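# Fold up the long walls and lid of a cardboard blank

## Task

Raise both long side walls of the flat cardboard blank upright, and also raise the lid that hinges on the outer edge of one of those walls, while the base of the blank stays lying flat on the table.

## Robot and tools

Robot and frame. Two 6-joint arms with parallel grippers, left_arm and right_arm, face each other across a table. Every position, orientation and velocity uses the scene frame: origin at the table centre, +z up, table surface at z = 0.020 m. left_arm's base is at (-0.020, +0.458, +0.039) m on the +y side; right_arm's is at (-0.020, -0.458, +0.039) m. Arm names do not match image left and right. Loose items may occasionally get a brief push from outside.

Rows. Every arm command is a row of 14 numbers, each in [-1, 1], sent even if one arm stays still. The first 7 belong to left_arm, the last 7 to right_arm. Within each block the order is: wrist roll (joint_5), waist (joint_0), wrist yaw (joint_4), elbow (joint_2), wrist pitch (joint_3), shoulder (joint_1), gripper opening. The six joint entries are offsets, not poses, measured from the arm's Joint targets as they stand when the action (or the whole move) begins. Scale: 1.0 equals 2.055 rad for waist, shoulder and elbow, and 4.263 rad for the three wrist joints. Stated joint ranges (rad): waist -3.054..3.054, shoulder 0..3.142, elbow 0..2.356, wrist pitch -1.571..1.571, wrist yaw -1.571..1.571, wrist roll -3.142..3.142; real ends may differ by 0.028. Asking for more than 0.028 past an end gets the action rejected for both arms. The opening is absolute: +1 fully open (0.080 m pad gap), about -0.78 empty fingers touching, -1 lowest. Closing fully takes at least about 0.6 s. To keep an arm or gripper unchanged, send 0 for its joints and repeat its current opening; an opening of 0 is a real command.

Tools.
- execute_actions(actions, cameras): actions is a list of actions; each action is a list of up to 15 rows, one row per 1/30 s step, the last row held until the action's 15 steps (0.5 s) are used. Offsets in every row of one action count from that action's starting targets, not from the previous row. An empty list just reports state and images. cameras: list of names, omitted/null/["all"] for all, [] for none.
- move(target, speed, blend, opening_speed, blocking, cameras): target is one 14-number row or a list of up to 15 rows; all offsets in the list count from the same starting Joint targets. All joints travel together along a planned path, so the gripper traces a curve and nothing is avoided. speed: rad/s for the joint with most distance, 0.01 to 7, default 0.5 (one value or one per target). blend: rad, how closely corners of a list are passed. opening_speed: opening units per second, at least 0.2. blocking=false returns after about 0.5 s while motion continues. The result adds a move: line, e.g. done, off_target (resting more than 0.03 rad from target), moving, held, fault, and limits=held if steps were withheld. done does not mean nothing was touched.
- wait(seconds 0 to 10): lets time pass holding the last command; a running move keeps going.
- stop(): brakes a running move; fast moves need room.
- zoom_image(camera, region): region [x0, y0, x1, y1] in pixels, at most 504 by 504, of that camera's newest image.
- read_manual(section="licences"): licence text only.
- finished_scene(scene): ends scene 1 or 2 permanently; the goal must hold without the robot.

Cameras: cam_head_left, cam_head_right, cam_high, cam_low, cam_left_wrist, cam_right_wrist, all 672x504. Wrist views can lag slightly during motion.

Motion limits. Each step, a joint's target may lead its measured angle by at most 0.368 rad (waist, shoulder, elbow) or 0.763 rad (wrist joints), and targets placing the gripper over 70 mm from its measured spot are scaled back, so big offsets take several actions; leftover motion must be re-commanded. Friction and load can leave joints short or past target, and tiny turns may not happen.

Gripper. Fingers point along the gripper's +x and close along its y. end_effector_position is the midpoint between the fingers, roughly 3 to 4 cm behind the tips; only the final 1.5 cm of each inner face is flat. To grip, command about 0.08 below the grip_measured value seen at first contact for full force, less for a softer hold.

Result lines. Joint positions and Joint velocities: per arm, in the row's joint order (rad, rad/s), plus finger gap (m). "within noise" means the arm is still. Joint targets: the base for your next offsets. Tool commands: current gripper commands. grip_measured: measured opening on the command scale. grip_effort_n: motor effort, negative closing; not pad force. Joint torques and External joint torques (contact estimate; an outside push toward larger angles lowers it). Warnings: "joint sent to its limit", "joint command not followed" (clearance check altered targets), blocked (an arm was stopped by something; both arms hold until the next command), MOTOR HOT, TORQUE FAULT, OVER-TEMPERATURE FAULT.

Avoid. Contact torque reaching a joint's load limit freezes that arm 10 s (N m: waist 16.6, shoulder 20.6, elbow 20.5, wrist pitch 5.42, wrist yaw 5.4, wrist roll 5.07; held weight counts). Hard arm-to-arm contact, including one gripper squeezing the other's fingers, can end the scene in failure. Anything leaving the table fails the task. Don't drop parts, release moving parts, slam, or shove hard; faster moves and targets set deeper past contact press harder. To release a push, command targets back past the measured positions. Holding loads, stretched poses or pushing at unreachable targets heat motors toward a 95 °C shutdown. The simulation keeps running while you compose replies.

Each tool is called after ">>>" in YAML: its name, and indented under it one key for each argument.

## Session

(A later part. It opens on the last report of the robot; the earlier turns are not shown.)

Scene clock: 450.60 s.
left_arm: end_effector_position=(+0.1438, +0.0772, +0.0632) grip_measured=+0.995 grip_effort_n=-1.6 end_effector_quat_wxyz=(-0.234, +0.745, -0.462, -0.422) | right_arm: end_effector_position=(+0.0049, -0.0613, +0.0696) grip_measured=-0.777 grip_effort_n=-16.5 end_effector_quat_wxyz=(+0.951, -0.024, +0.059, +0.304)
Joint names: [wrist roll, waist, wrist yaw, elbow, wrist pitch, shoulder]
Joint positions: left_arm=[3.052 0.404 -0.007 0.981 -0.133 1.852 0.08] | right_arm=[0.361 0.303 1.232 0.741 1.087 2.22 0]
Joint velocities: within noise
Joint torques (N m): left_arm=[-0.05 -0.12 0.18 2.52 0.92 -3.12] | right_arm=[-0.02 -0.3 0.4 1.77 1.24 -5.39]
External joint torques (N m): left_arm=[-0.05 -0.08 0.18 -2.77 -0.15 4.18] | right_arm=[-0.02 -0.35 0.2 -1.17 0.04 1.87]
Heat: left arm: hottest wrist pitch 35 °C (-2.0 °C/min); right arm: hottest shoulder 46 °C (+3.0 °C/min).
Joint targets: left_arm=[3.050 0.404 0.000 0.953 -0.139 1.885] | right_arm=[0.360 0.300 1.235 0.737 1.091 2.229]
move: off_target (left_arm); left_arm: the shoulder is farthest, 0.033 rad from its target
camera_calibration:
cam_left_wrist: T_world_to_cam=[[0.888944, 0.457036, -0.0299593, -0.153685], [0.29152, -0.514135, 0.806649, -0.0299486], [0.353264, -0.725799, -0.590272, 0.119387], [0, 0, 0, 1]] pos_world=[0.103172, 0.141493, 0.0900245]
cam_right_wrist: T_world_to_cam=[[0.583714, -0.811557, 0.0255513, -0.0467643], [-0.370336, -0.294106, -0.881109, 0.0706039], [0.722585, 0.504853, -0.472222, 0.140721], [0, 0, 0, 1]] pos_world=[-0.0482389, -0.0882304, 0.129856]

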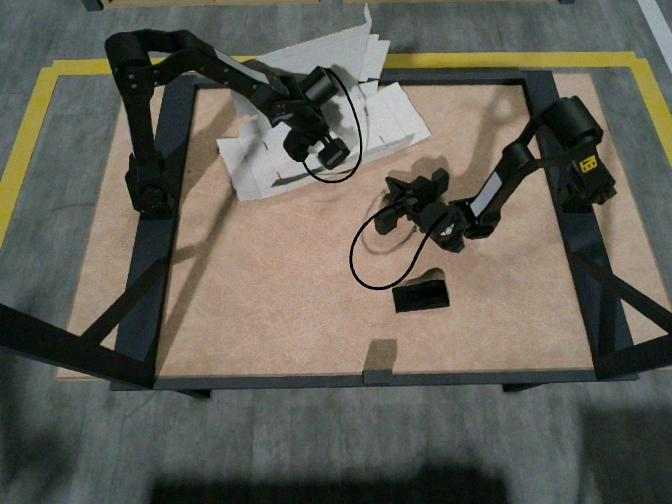

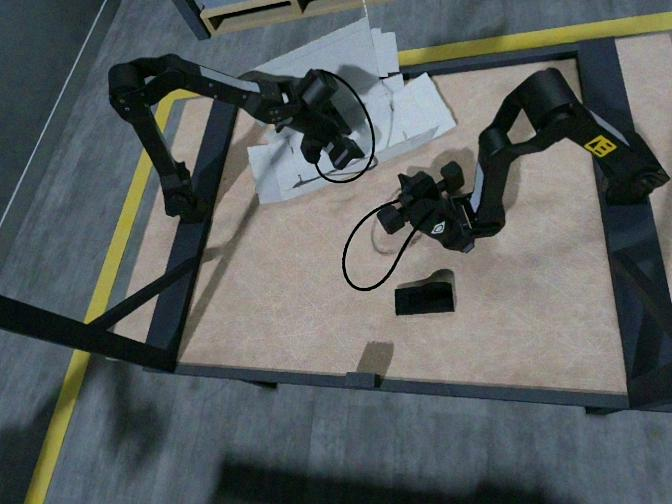

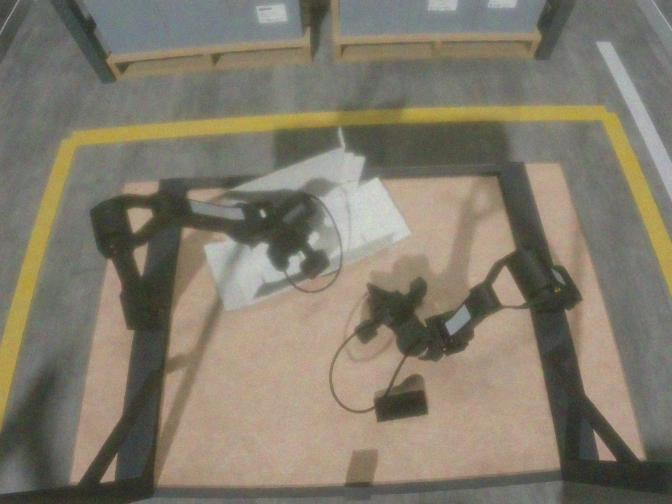

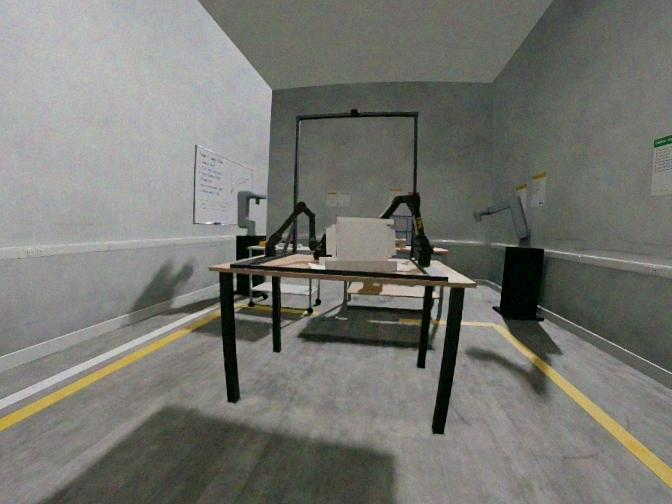

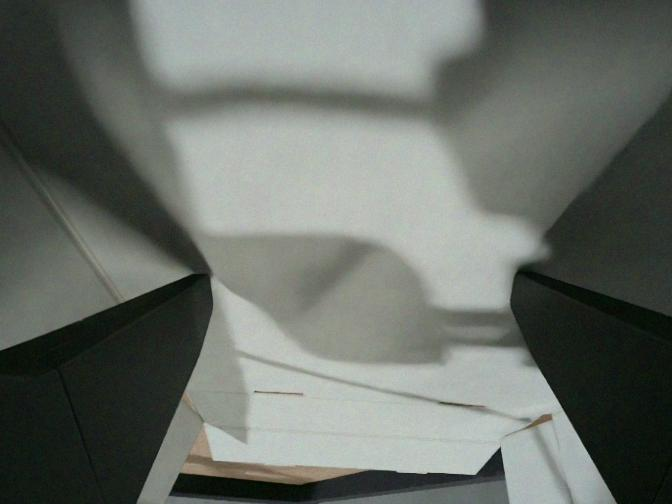

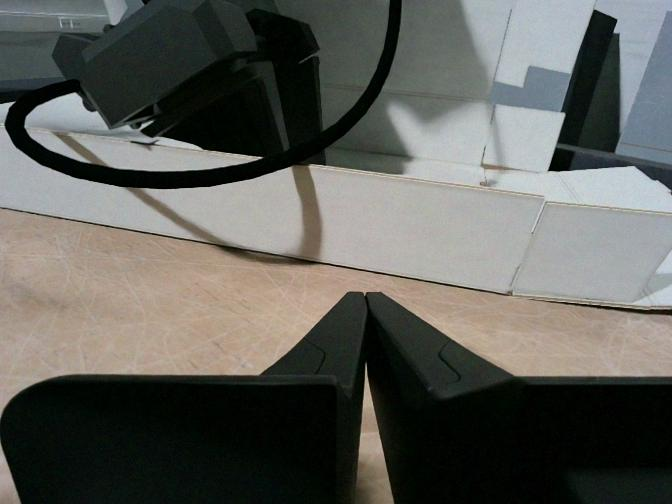

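>>> move:
  target:
    - [0,0,0,0,0,0,1,0,-0.0594,-0.0303,0.0127,-0.0115,-0.0117,-0.78]
    - [0,0,0,0,0,0,1,0,-0.1007,-0.0511,0.0297,-0.0223,-0.0168,-0.78]
  speed: 0.2
  cameras: ["cam_head_left","cam_right_wrist","cam_left_wrist"]

>>> move:
  target:
    - [0,0,0,0,0,0,1,0,-0.039,-0.0195,0.0229,-0.0108,0.0001,-0.78]
  speed: 0.12
  cameras: ["cam_head_left","cam_right_wrist","cam_left_wrist"]

Scene clock: 457.57 s.
left_arm: end_effector_position=(+0.1438, +0.0772, +0.0632) grip_measured=+0.995 grip_effort_n=-1.6 end_effector_quat_wxyz=(-0.234, +0.745, -0.462, -0.422) | right_arm: end_effector_position=(+0.0691, -0.0407, +0.0588) grip_measured=-0.777 grip_effort_n=-16.0 end_effector_quat_wxyz=(+0.948, -0.038, +0.104, +0.297)
Joint names: [wrist roll, waist, wrist yaw, elbow, wrist pitch, shoulder]
Joint positions: left_arm=[3.052 0.404 -0.007 0.981 -0.133 1.852 0.08] | right_arm=[0.361 0.095 1.018 0.788 0.995 2.214 0]
Joint velocities: within noise
Joint torques (N m): left_arm=[-0.04 0.1 0.25 2.63 0.94 -3.08] | right_arm=[-0.01 -0.15 0.23 3.43 1.19 -8.65]
External joint torques (N m): left_arm=[-0.04 0.1 0.25 -2.63 -0.13 4.17] | right_arm=[-0.01 -0.23 0.02 0.19 -0.1 -1.11]
Heat: left arm: hottest wrist pitch 35 °C (-2.0 °C/min); right arm: hottest shoulder 45 °C (+3.0 °C/min).
Joint targets: left_arm=[3.050 0.404 0.000 0.953 -0.139 1.885] | right_arm=[0.360 0.093 1.017 0.798 0.996 2.194]
move: off_target (left_arm); left_arm: the shoulder is farthest, 0.033 rad from its target
camera_calibration:
cam_left_wrist: T_world_to_cam=[[0.888944, 0.457036, -0.0299593, -0.153685], [0.29152, -0.514135, 0.806649, -0.0299486], [0.353264, -0.725799, -0.590272, 0.119387], [0, 0, 0, 1]] pos_world=[0.103172, 0.141493, 0.0900245]
cam_right_wrist: T_world_to_cam=[[0.575974, -0.817039, 0.0264759, -0.0670372], [-0.439154, -0.336575, -0.832983, 0.0912257], [0.689491, 0.46815, -0.552665, 0.084341], [0, 0, 0, 1]] pos_world=[0.0205214, -0.0635519, 0.124377]
Images, in order (width x height): cam_head_left 672x504, cam_left_wrist 672x504, cam_right_wrist 672x504.

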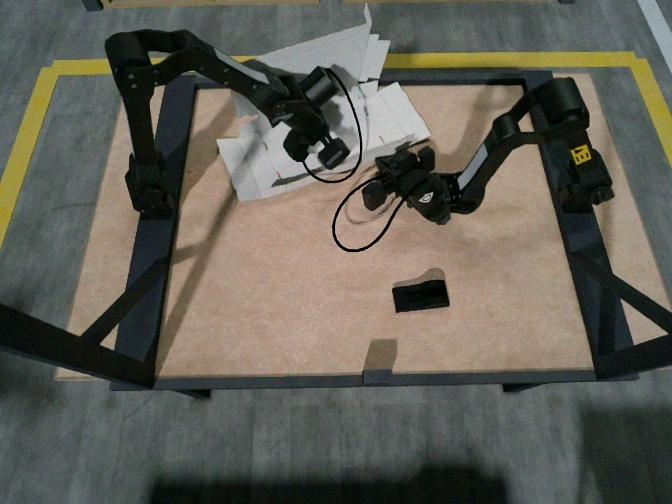

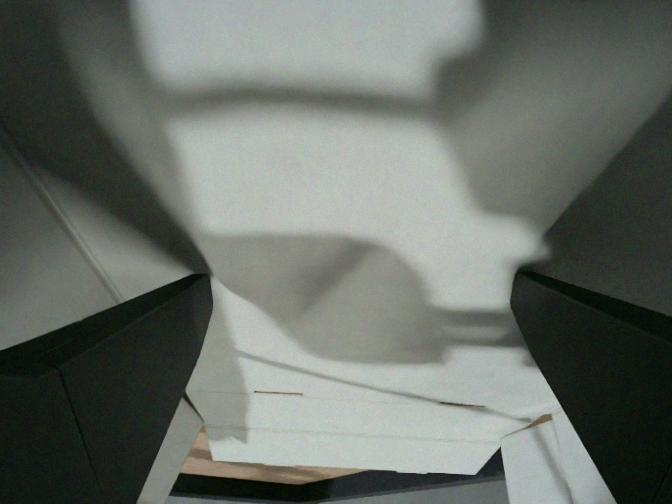

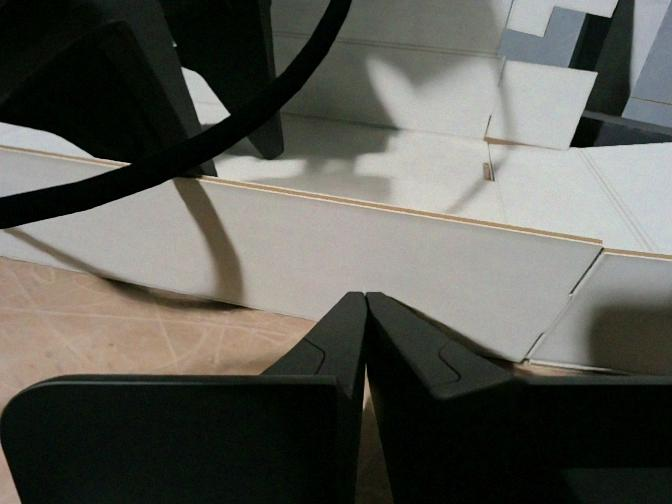

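Scene clock: 458.60 s.
left_arm: end_effector_position=(+0.1508, +0.0804, +0.0627) grip_measured=+0.995 grip_effort_n=-1.6 end_effector_quat_wxyz=(-0.235, +0.752, -0.451, -0.420) | right_arm: end_effector_position=(+0.0860, -0.0296, +0.0581) grip_measured=-0.777 grip_effort_n=-16.0 end_effector_quat_wxyz=(+0.944, -0.038, +0.120, +0.304)
Joint names: [wrist roll, waist, wrist yaw, elbow, wrist pitch, shoulder]
Joint positions: left_arm=[3.052 0.416 -0.026 0.98 -0.131 1.853 0.08] | right_arm=[0.361 0.036 0.939 0.826 0.949 2.212 0]
Joint velocities: within noise
Joint torques (N m): left_arm=[-0.07 -1.21 0.76 2.74 0.8 -3.25] | right_arm=[-0.01 -1.94 0.05 4.63 1.26 -8.48]
External joint torques (N m): left_arm=[-0.06 -1.23 0.77 -2.57 -0.28 4.08] | right_arm=[-0.01 -1.87 -0.17 1.15 -0.07 -0.69]
Heat: left arm: hottest wrist pitch 35 °C (-2.0 °C/min); right arm: hottest shoulder 44 °C (+1.0 °C/min).
Joint targets: left_arm=[3.050 0.403 0.000 0.954 -0.139 1.885] | right_arm=[0.360 0.013 0.934 0.846 0.950 2.194]
move: off_target (left_arm); left_arm: the shoulder is farthest, 0.032 rad from its target
camera_calibration:
cam_left_wrist: T_world_to_cam=[[0.879067, 0.476486, -0.0142222, -0.162449], [0.291207, -0.513147, 0.80739, -0.0298864], [0.377412, -0.713892, -0.589847, 0.11428], [0, 0, 0, 1]] pos_world=[0.108377, 0.143652, 0.089227]
cam_right_wrist: T_world_to_cam=[[0.587452, -0.809125, 0.0147142, -0.0678024], [-0.461569, -0.349939, -0.815167, 0.102192], [0.664721, 0.47208, -0.579039, 0.0708976], [0, 0, 0, 1]] pos_world=[0.039872, -0.0525692, 0.125353]
Images, in order (width x height): cam_head_left 672x504, cam_left_wrist 672x504, cam_right_wrist 672x504.

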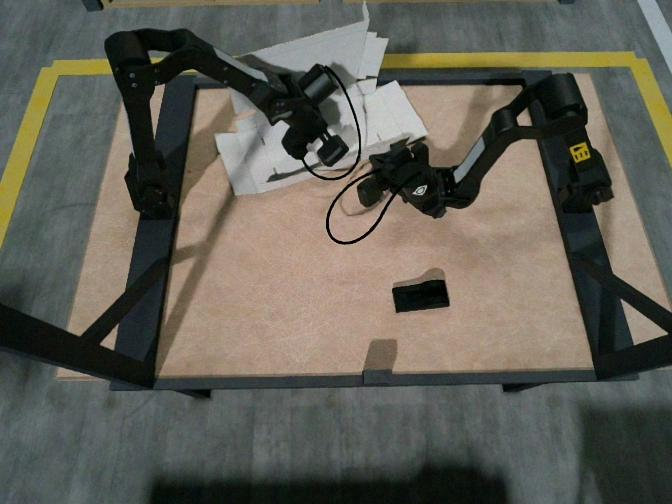

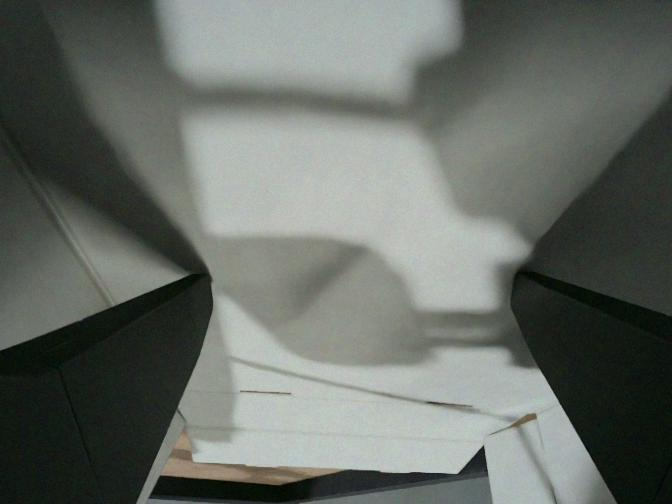

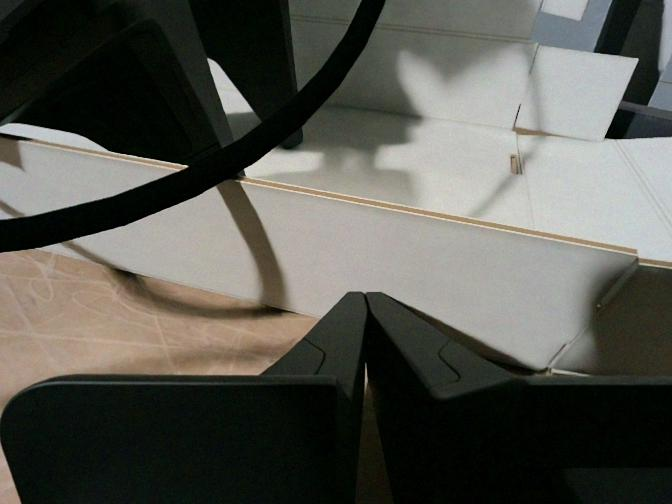

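>>> move:
  target:
    - [0,0,0,0,0,0,1,0,0.0195,0,0,-0.0174,-0.0362,-0.78]
    - [0,0,0,0,0,0,1,0,-0.038,-0.0188,0.0302,-0.0286,-0.0282,-0.78]
  speed: 0.12
  cameras: ["cam_head_left","cam_right_wrist","cam_left_wrist"]

Scene clock: 469.60 s.
left_arm: end_effector_position=(+0.1592, +0.0851, +0.0622) grip_measured=+0.995 grip_effort_n=-2.1 end_effector_quat_wxyz=(-0.234, +0.758, -0.439, -0.422) | right_arm: end_effector_position=(+0.0998, -0.0167, +0.0720) grip_measured=-0.777 grip_effort_n=-15.6 end_effector_quat_wxyz=(+0.936, -0.045, +0.142, +0.318)
Joint names: [wrist roll, waist, wrist yaw, elbow, wrist pitch, shoulder]
Joint positions: left_arm=[3.053 0.435 -0.038 0.979 -0.133 1.853 0.08] | right_arm=[0.361 -0.016 0.844 0.871 0.819 2.149 0]
Joint velocities: within noise
Joint torques (N m): left_arm=[-0.13 -3.34 1.21 2.87 0.94 -3.15] | right_arm=[-0.01 -3.98 0.61 6.76 1.81 -8.23]
External joint torques (N m): left_arm=[-0.13 -3.38 1.23 -2.39 -0.12 4.19] | right_arm=[-0.02 -4.03 0.42 2.74 0.44 -0.3]
Heat: left arm: hottest wrist pitch 35 °C (-1.0 °C/min); right arm: hottest shoulder 45 °C (+0.0 °C/min).
Joint targets: left_arm=[3.050 0.403 0.000 0.954 -0.139 1.885] | right_arm=[0.360 -0.065 0.854 0.908 0.828 2.136]
move: off_target (left_arm, right_arm); left_arm: the wrist yaw is farthest, 0.038 rad from its target; right_arm: the waist is farthest, 0.049 rad from its target
camera_calibration:
cam_left_wrist: T_world_to_cam=[[0.86716, 0.498015, -0.00392572, -0.172716], [0.29742, -0.511522, 0.806156, -0.0306793], [0.399469, -0.700233, -0.591691, 0.109654], [0, 0, 0, 1]] pos_world=[0.115094, 0.147105, 0.0889355]
cam_right_wrist: T_world_to_cam=[[0.613725, -0.789476, 0.00828318, -0.0673618], [-0.482292, -0.383191, -0.787755, 0.124058], [0.625088, 0.479471, -0.615932, 0.0704185], [0, 0, 0, 1]] pos_world=[0.0571561, -0.0394062, 0.141658]
Images, in order (width x height): cam_head_left 672x504, cam_left_wrist 672x504, cam_right_wrist 672x504.

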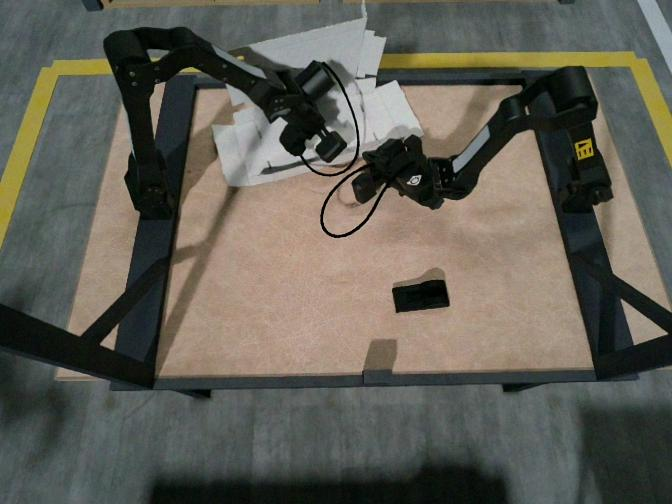

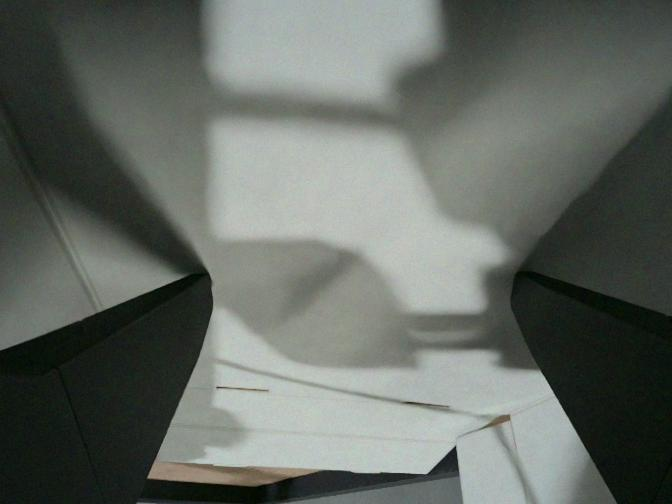

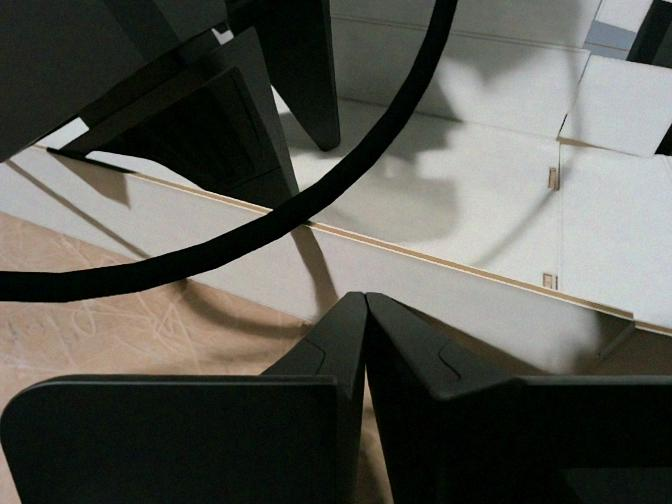

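>>> move:
  target:
    - [0,0,0,0,0,0,1,0,0.12,0.06,-0.05,0.03,0.0,-0.78]
  speed: 0.3
  cameras: ["cam_head_left","cam_right_wrist","cam_left_wrist"]

>>> zoom_image:
  camera: "cam_head_left"
  region: [200, 0, 460, 230]

Scene clock: 474.77 s.
left_arm: end_effector_position=(+0.1505, +0.0797, +0.0625) grip_measured=+0.995 grip_effort_n=-1.6 end_effector_quat_wxyz=(-0.234, +0.752, -0.452, -0.419) | right_arm: end_effector_position=(+0.0395, -0.0361, +0.0875) grip_measured=-0.777 grip_effort_n=-13.7 end_effector_quat_wxyz=(+0.950, -0.021, +0.083, +0.301)
Joint names: [wrist roll, waist, wrist yaw, elbow, wrist pitch, shoulder]
Joint positions: left_arm=[3.054 0.415 -0.025 0.979 -0.126 1.855 0.08] | right_arm=[0.361 0.182 1.107 0.809 0.952 2.15 0]
Joint velocities: within noise
Joint torques (N m): left_arm=[-0.13 -1.3 0.77 2.7 0.46 -3.33] | right_arm=[-0.01 0.02 0.34 2.37 1.34 -7.95]
External joint torques (N m): left_arm=[-0.12 -1.3 0.78 -2.54 -0.6 3.95] | right_arm=[-0.01 0.07 0.13 -1.2 0.1 -0.48]
Heat: left arm: hottest wrist pitch 35 °C (-1.0 °C/min); right arm: hottest shoulder 45 °C (+1.0 °C/min).
Joint targets: left_arm=[3.050 0.403 0.000 0.954 -0.139 1.885] | right_arm=[0.360 0.182 1.109 0.805 0.956 2.136]
move: done
camera_calibration:
cam_left_wrist: T_world_to_cam=[[0.88019, 0.474391, -0.014805, -0.161905], [0.289278, -0.511477, 0.809141, -0.0300464], [0.376277, -0.71648, -0.587428, 0.114064], [0, 0, 0, 1]] pos_world=[0.10828, 0.143163, 0.088919]
cam_right_wrist: T_world_to_cam=[[0.579611, -0.814874, 0.00556608, -0.0451296], [-0.412653, -0.299392, -0.86028, 0.106348], [0.702686, 0.496331, -0.509791, 0.115194], [0, 0, 0, 1]] pos_world=[-0.0109031, -0.0621098, 0.150465]
Images, in order (width x height): cam_head_left 672x504, cam_left_wrist 672x504, cam_right_wrist 672x504.

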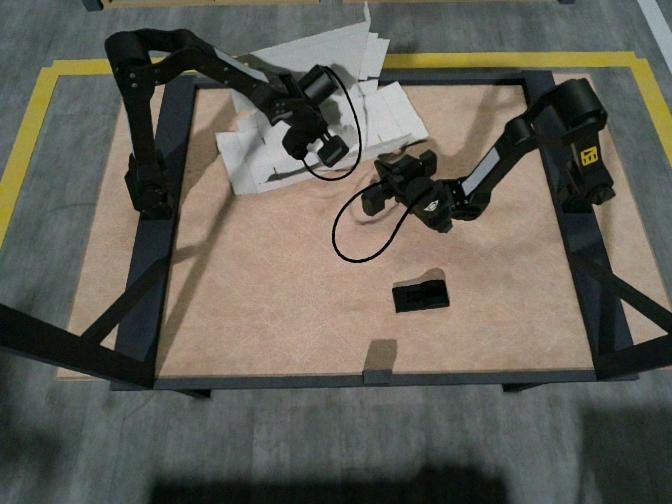

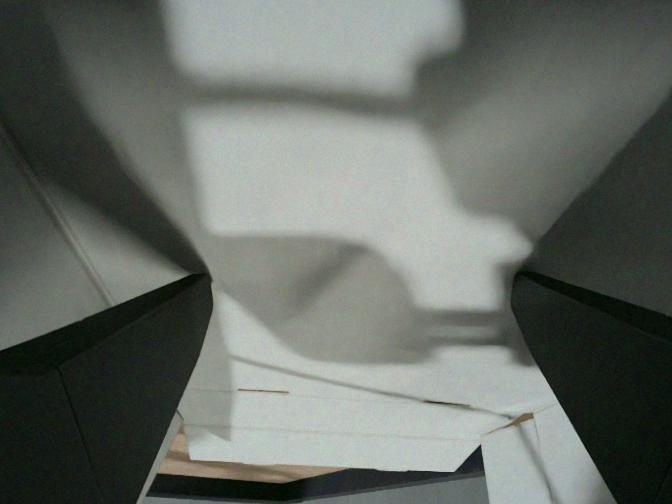

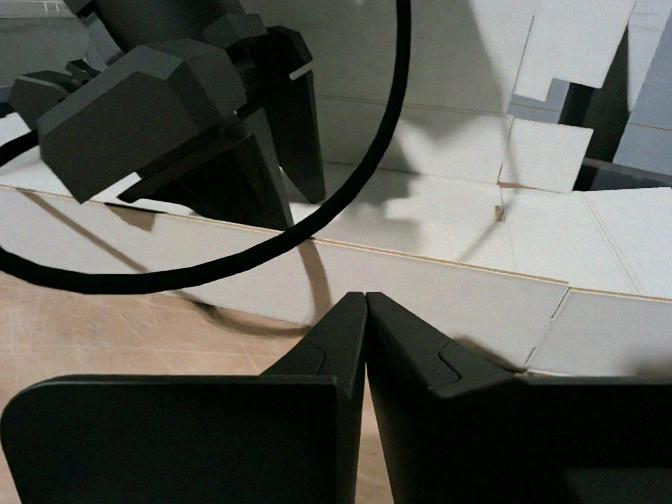

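Scaled by 1.938 from the camera's 672x504 image, which has a finer 960x720 frame.

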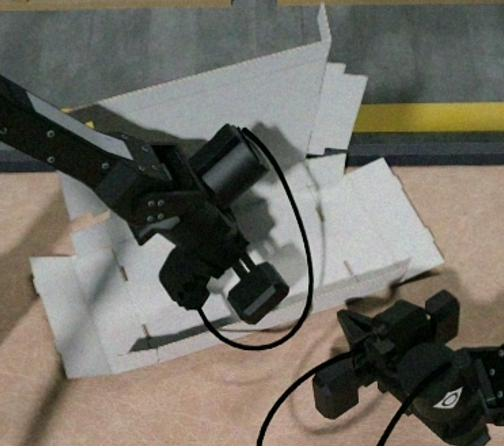

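>>> move:
  target:
    - [0,0,0,0.0467,-0.0479,-0.0624,1,0,0,0,0,0,0,-0.78]
    - [0,0.022,0,0.0467,-0.0479,-0.0624,0.2,0,0,0,0,0,0,-0.78]
    - [0,0.022,0,0,0,0.009,0.2,0,0,0,0,0,0,-0.78]
  speed: [0.3,0.3,0.2]
  cameras: ["cam_head_left","cam_right_wrist","cam_left_wrist"]

Scene clock: 498.30 s.
left_arm: end_effector_position=(+0.1610, +0.0833, +0.0614) grip_measured=+0.203 grip_effort_n=-15.1 end_effector_quat_wxyz=(-0.224, +0.754, -0.446, -0.428) | right_arm: end_effector_position=(+0.0395, -0.0361, +0.0875) grip_measured=-0.777 grip_effort_n=-13.7 end_effector_quat_wxyz=(+0.950, -0.021, +0.083, +0.301)
Joint names: [wrist roll, waist, wrist yaw, elbow, wrist pitch, shoulder]
Joint positions: left_arm=[3.052 0.449 -0.004 0.986 -0.13 1.862 0.044] | right_arm=[0.361 0.182 1.107 0.809 0.952 2.15 0]
Joint velocities: within noise
Joint torques (N m): left_arm=[-0.03 -0.06 0.13 2.15 0.73 -2.12] | right_arm=[-0.01 -0.04 0.34 2.38 1.35 -7.95]
External joint torques (N m): left_arm=[-0.03 -0.08 0.13 -3.1 -0.33 5.22] | right_arm=[-0.02 -0.05 0.14 -1.23 0.09 -0.43]
Heat: left arm: hottest wrist pitch 34 °C (-1.0 °C/min); right arm: hottest shoulder 44 °C (-4.0 °C/min).
Joint targets: left_arm=[3.050 0.449 0.000 0.954 -0.139 1.903] | right_arm=[0.360 0.182 1.109 0.805 0.956 2.136]
move: off_target (left_arm); left_arm: the shoulder is farthest, 0.041 rad from its target
camera_calibration:
cam_left_wrist: T_world_to_cam=[[0.868178, 0.495191, -0.0324471, -0.171606], [0.31598, -0.501196, 0.80558, -0.0352705], [0.382654, -0.70964, -0.591597, 0.110689], [0, 0, 0, 1]] pos_world=[0.117774, 0.145849, 0.0883282]
cam_right_wrist: T_world_to_cam=[[0.579611, -0.814874, 0.00556608, -0.0451296], [-0.412653, -0.299392, -0.86028, 0.106348], [0.702686, 0.496331, -0.509791, 0.115194], [0, 0, 0, 1]] pos_world=[-0.0109031, -0.0621098, 0.150465]
Images, in order (width x height): cam_head_left 672x504, cam_left_wrist 672x504, cam_right_wrist 672x504.

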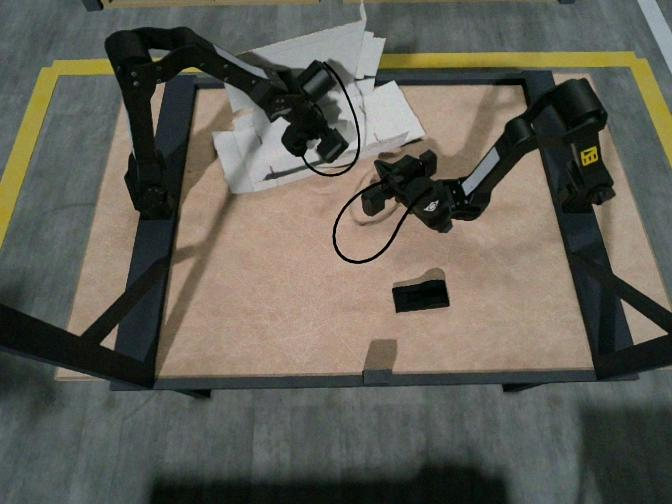

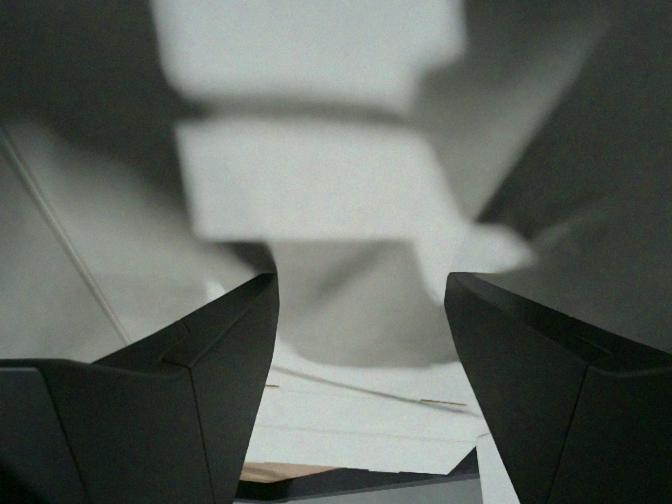

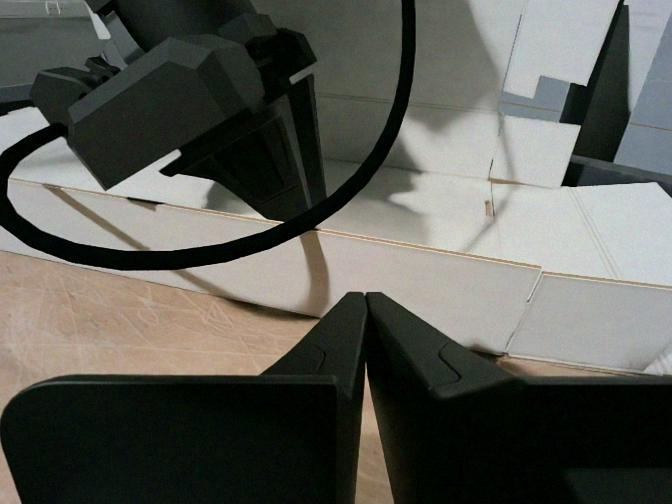

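>>> move:
  target:
    - [0,0,0,0,0,0,0.2,0,-0.146,-0.0723,0.0676,-0.0352,-0.003,-0.78]
  speed: 0.15
  cameras: ["cam_head_left","cam_right_wrist","cam_left_wrist"]

Scene clock: 506.70 s.
left_arm: end_effector_position=(+0.1723, +0.0899, +0.0603) grip_measured=+0.198 grip_effort_n=7.2 end_effector_quat_wxyz=(-0.226, +0.762, -0.431, -0.427) | right_arm: end_effector_position=(+0.1190, -0.0076, +0.0874) grip_measured=-0.777 grip_effort_n=-14.2 end_effector_quat_wxyz=(+0.939, -0.020, +0.141, +0.313)
Joint names: [wrist roll, waist, wrist yaw, elbow, wrist pitch, shoulder]
Joint positions: left_arm=[3.062 0.474 -0.023 0.984 -0.13 1.863 0.044] | right_arm=[0.361 -0.066 0.81 0.913 0.805 2.133 0]
Joint velocities: within noise
Joint torques (N m): left_arm=[-0.37 -2.77 0.7 2.32 0.72 -2.26] | right_arm=[0 -4.28 -0.09 6.48 1.2 -7.3]
External joint torques (N m): left_arm=[-0.37 -2.82 0.72 -2.85 -0.32 5.01] | right_arm=[0 -4.29 -0.26 2.22 -0.19 0.78]
Heat: left arm: hottest wrist pitch 34 °C (-1.0 °C/min); right arm: hottest shoulder 44 °C (-4.0 °C/min).
Joint targets: left_arm=[3.050 0.449 -0.001 0.953 -0.139 1.903] | right_arm=[0.360 -0.119 0.801 0.944 0.806 2.130]
move: off_target (left_arm, right_arm); left_arm: the shoulder is farthest, 0.040 rad from its target; right_arm: the waist is farthest, 0.052 rad from its target
camera_calibration:
cam_left_wrist: T_world_to_cam=[[0.854977, 0.518529, -0.011891, -0.185663], [0.315993, -0.502571, 0.804718, -0.03446], [0.411293, -0.691773, -0.593538, 0.103981], [0, 0, 0, 1]] pos_world=[0.12686, 0.150885, 0.0872397]
cam_right_wrist: T_world_to_cam=[[0.598877, -0.800064, -0.035268, -0.0666907], [-0.499011, -0.338359, -0.79781, 0.15208], [0.626366, 0.495389, -0.601876, 0.0622285], [0, 0, 0, 1]] pos_world=[0.0768513, -0.0327265, 0.156433]
Images, in order (width x height): cam_head_left 672x504, cam_left_wrist 672x504, cam_right_wrist 672x504.

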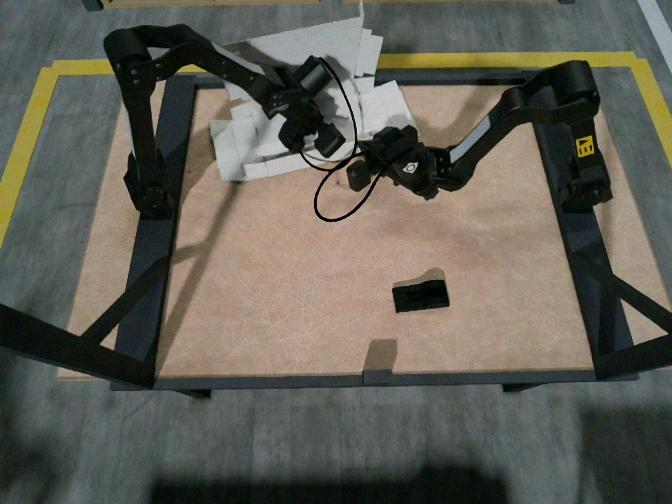

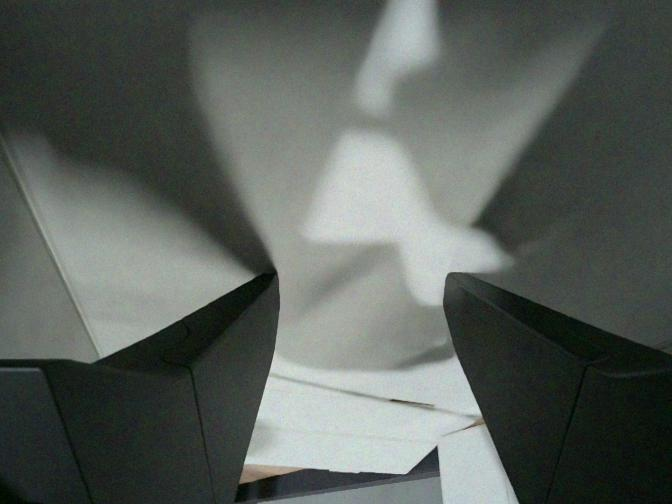

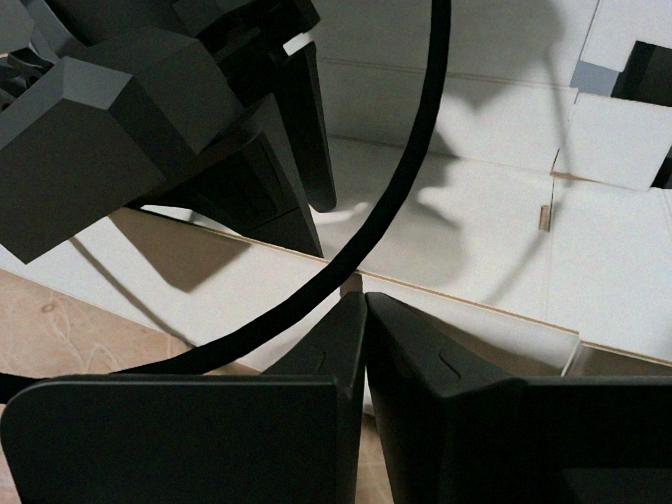

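>>> move:
  target:
    - [0,-0.025,0,0,0,0,0.2,0,-0.016,-0.006,0.014,-0.008,0.006,-0.78]
  speed: 0.1
  cameras: ["cam_head_left","cam_right_wrist","cam_left_wrist"]

Scene clock: 510.13 s.
left_arm: end_effector_position=(+0.1755, +0.0912, +0.0632) grip_measured=+0.198 grip_effort_n=11.4 end_effector_quat_wxyz=(-0.233, +0.768, -0.424, -0.419) | right_arm: end_effector_position=(+0.1126, -0.0039, +0.0864) grip_measured=-0.777 grip_effort_n=-13.7 end_effector_quat_wxyz=(+0.935, -0.030, +0.146, +0.321)
Joint names: [wrist roll, waist, wrist yaw, elbow, wrist pitch, shoulder]
Joint positions: left_arm=[3.068 0.472 -0.05 0.984 -0.131 1.856 0.044] | right_arm=[0.361 -0.053 0.802 0.925 0.771 2.13 0]
Joint velocities: within noise
Joint torques (N m): left_arm=[-0.12 -1.9 0.23 5.03 1.3 -5.72] | right_arm=[0.01 -2.45 0.17 3.63 1.16 -6.99]
External joint torques (N m): left_arm=[-0.12 -1.84 0.24 -0.23 0.24 1.59] | right_arm=[0.01 -2.44 -0.02 -0.68 -0.22 1.14]
Heat: left arm: hottest wrist pitch 34 °C (-1.0 °C/min); right arm: hottest shoulder 44 °C (-2.0 °C/min).
Joint targets: left_arm=[3.065 0.455 -0.043 0.984 -0.131 1.863] | right_arm=[0.361 -0.083 0.802 0.927 0.770 2.132]
blocked (left_arm)
move: off_target (left_arm, right_arm); left_arm: the waist is farthest, 0.075 rad from its target; right_arm: the waist is farthest, 0.098 rad from its target
camera_calibration:
cam_left_wrist: T_world_to_cam=[[0.850909, 0.525121, 0.0142186, -0.190644], [0.298453, -0.505536, 0.809543, -0.0341337], [0.432296, -0.684604, -0.586889, 0.100497], [0, 0, 0, 1]] pos_world=[0.128964, 0.151656, 0.0893238]
cam_right_wrist: T_world_to_cam=[[0.614294, -0.788762, -0.0222963, -0.0627366], [-0.495522, -0.363619, -0.788822, 0.148164], [0.614085, 0.495617, -0.614218, 0.0662422], [0, 0, 0, 1]] pos_world=[0.0712788, -0.0284399, 0.156163]
Images, in order (width x height): cam_head_left 672x504, cam_left_wrist 672x504, cam_right_wrist 672x504.

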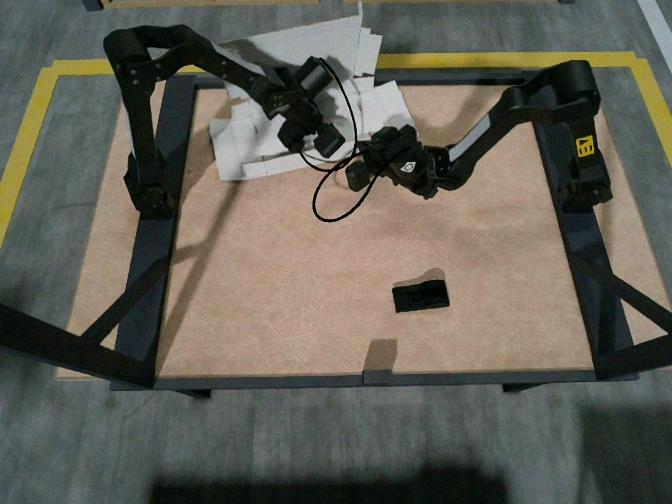

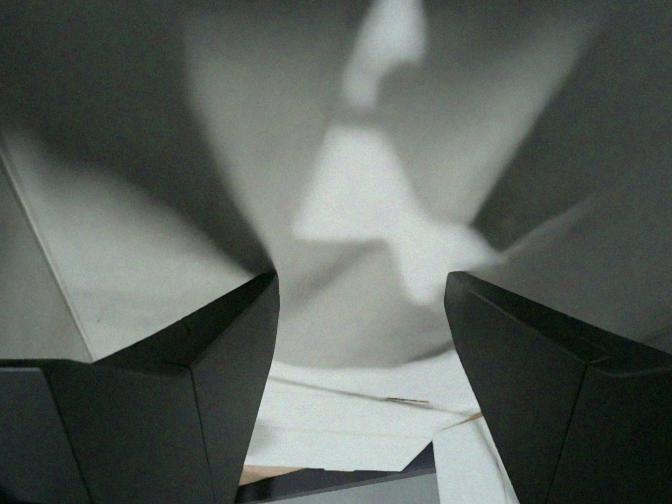

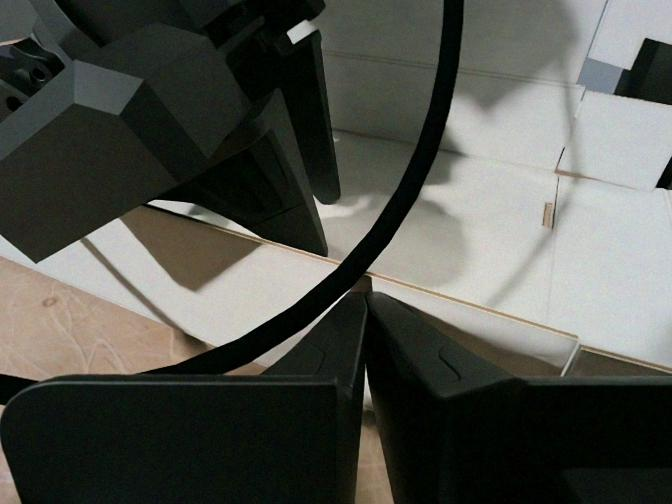

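>>> move:
  target:
    - [0,0,0,0,0,0,0.2,0,0.03,0.01,-0.01,0,0,-0.78]
    - [0,0,0,0.05,-0.048,-0.062,0.2,0,0.15,0.07,-0.05,0.03,0.0,-0.78]
    - [0,0,0,0.26,-0.15,-0.2,0.2,0,0.25,0.07,-0.05,0.03,-0.15,-0.78]
  speed: 0.3

>>> zoom_image:
  camera: "cam_head_left"
  region: [200, 0, 460, 230]

>>> zoom_image:
  camera: "cam_head_right"
  region: [200, 0, 460, 230]

>>> zoom_image:
  camera: "cam_low"
  region: [270, 205, 430, 285]

Scene clock: 517.23 s.
left_arm: end_effector_position=(+0.1607, +0.1058, +0.3318) grip_measured=+0.198 grip_effort_n=11.4 end_effector_quat_wxyz=(-0.163, +0.812, -0.464, -0.314) | right_arm: end_effector_position=(-0.0672, -0.0324, +0.2045) grip_measured=-0.777 grip_effort_n=-13.7 end_effector_quat_wxyz=(+0.895, +0.103, +0.079, +0.428)
Joint names: [wrist roll, waist, wrist yaw, elbow, wrist pitch, shoulder]
Joint positions: left_arm=[3.065 0.457 -0.046 1.504 -0.771 1.457 0.044] | right_arm=[0.361 0.429 1.098 0.827 0.895 1.841 0]
Joint velocities: within noise
Joint torques (N m): left_arm=[-0.07 -0.27 0.1 7.65 1.78 -5.54] | right_arm=[0 0.09 0.17 3.73 1.28 -7.83]
External joint torques (N m): left_arm=[-0.06 -0.3 0.12 1.39 0.4 -0.15] | right_arm=[0.01 0.08 0.11 -1.2 0.01 -0.98]
Heat: left arm: hottest wrist pitch 35 °C (+0.0 °C/min); right arm: hottest shoulder 44 °C (-1.0 °C/min).
Joint targets: left_arm=[3.065 0.455 -0.042 1.518 -0.771 1.452] | right_arm=[0.361 0.431 1.100 0.824 0.898 1.824]
move: done
camera_calibration:
cam_left_wrist: T_world_to_cam=[[0.858972, 0.511858, -0.0129769, -0.18044], [0.186152, -0.288579, 0.939186, -0.287695], [0.476984, -0.80915, -0.343164, 0.199682], [0, 0, 0, 1]] pos_world=[0.113303, 0.170909, 0.336381]
cam_right_wrist: T_world_to_cam=[[0.753802, -0.613061, -0.236511, 0.086727], [-0.424653, -0.179826, -0.887317, 0.172697], [0.501449, 0.769297, -0.395892, 0.219994], [0, 0, 0, 1]] pos_world=[-0.102354, -0.085016, 0.260843]

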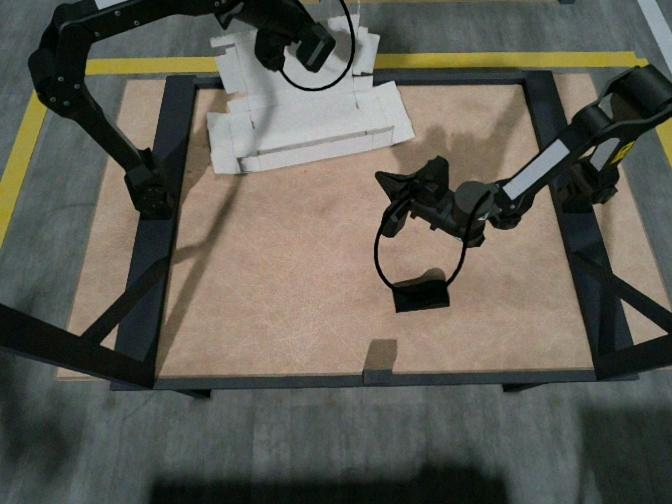

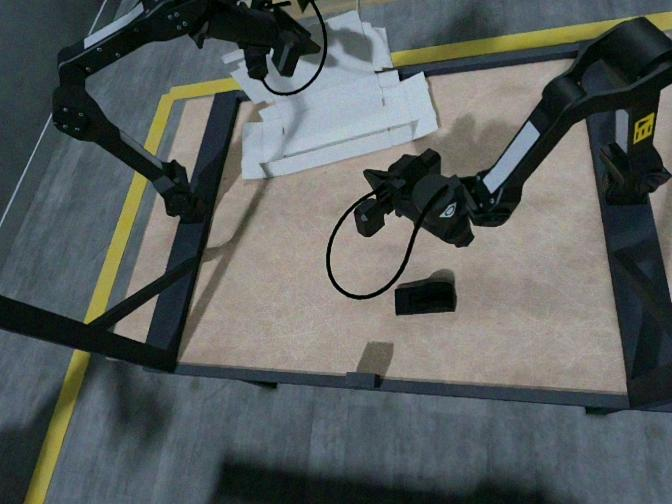

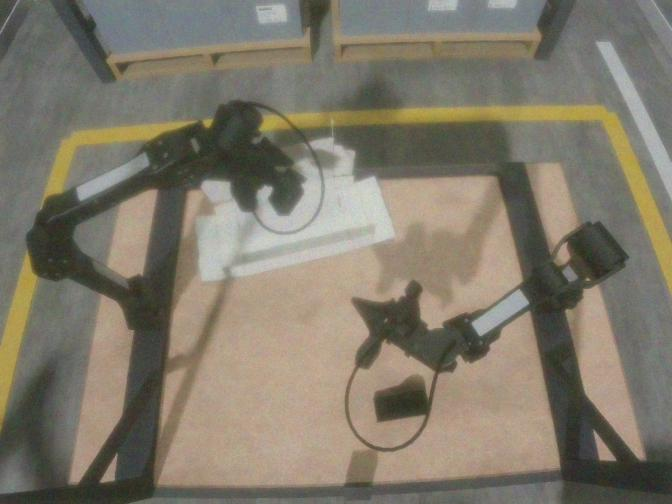

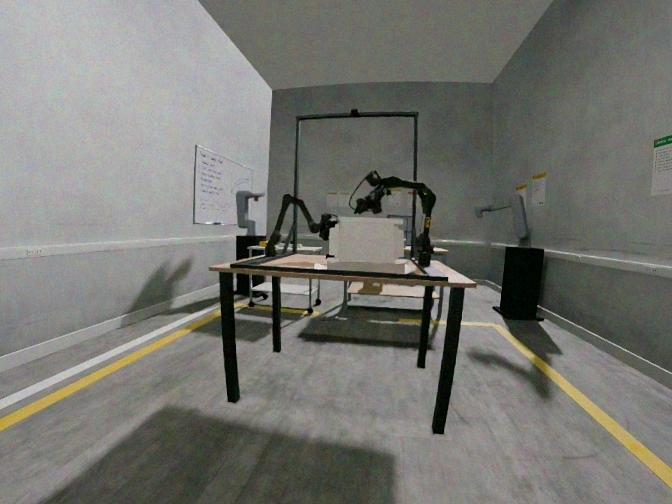

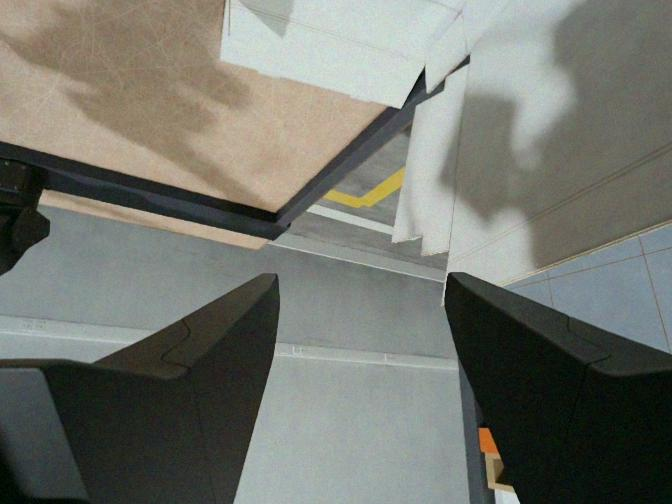

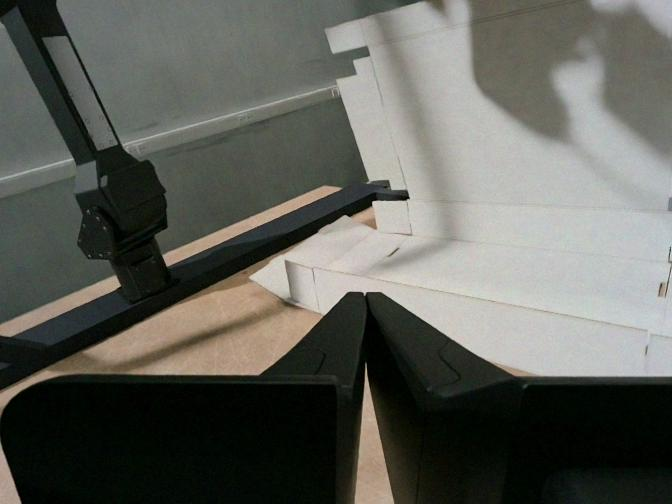

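Scaled by 1.938 from the camera's 672x504 image, which has a finer 960x720 frame.

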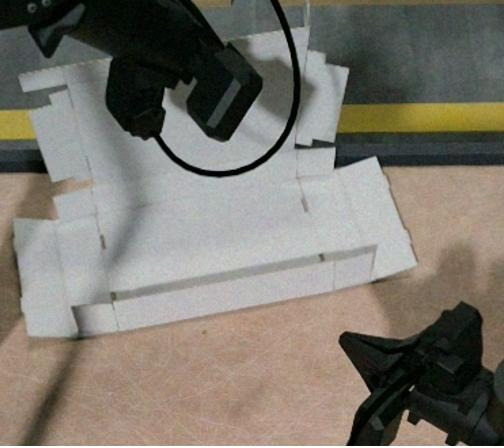

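Scaled by 1.938 from the camera's 672x504 image, which has a finer 960x720 frame.

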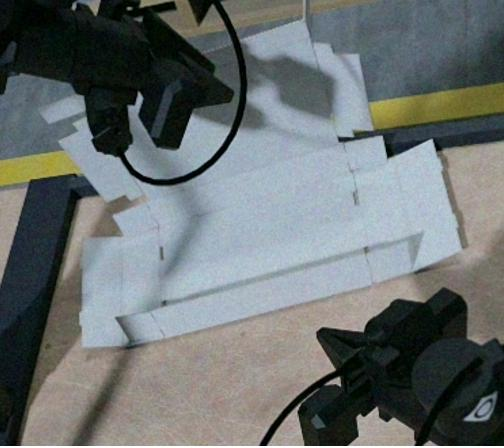

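Scaled by 3.150 from the camera's 672x504 image, which has a finer 960x720 frame.

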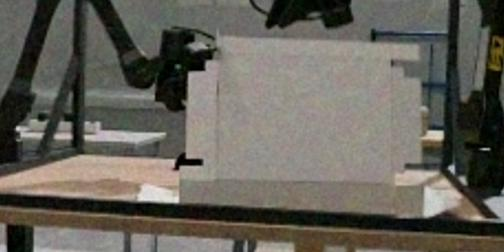

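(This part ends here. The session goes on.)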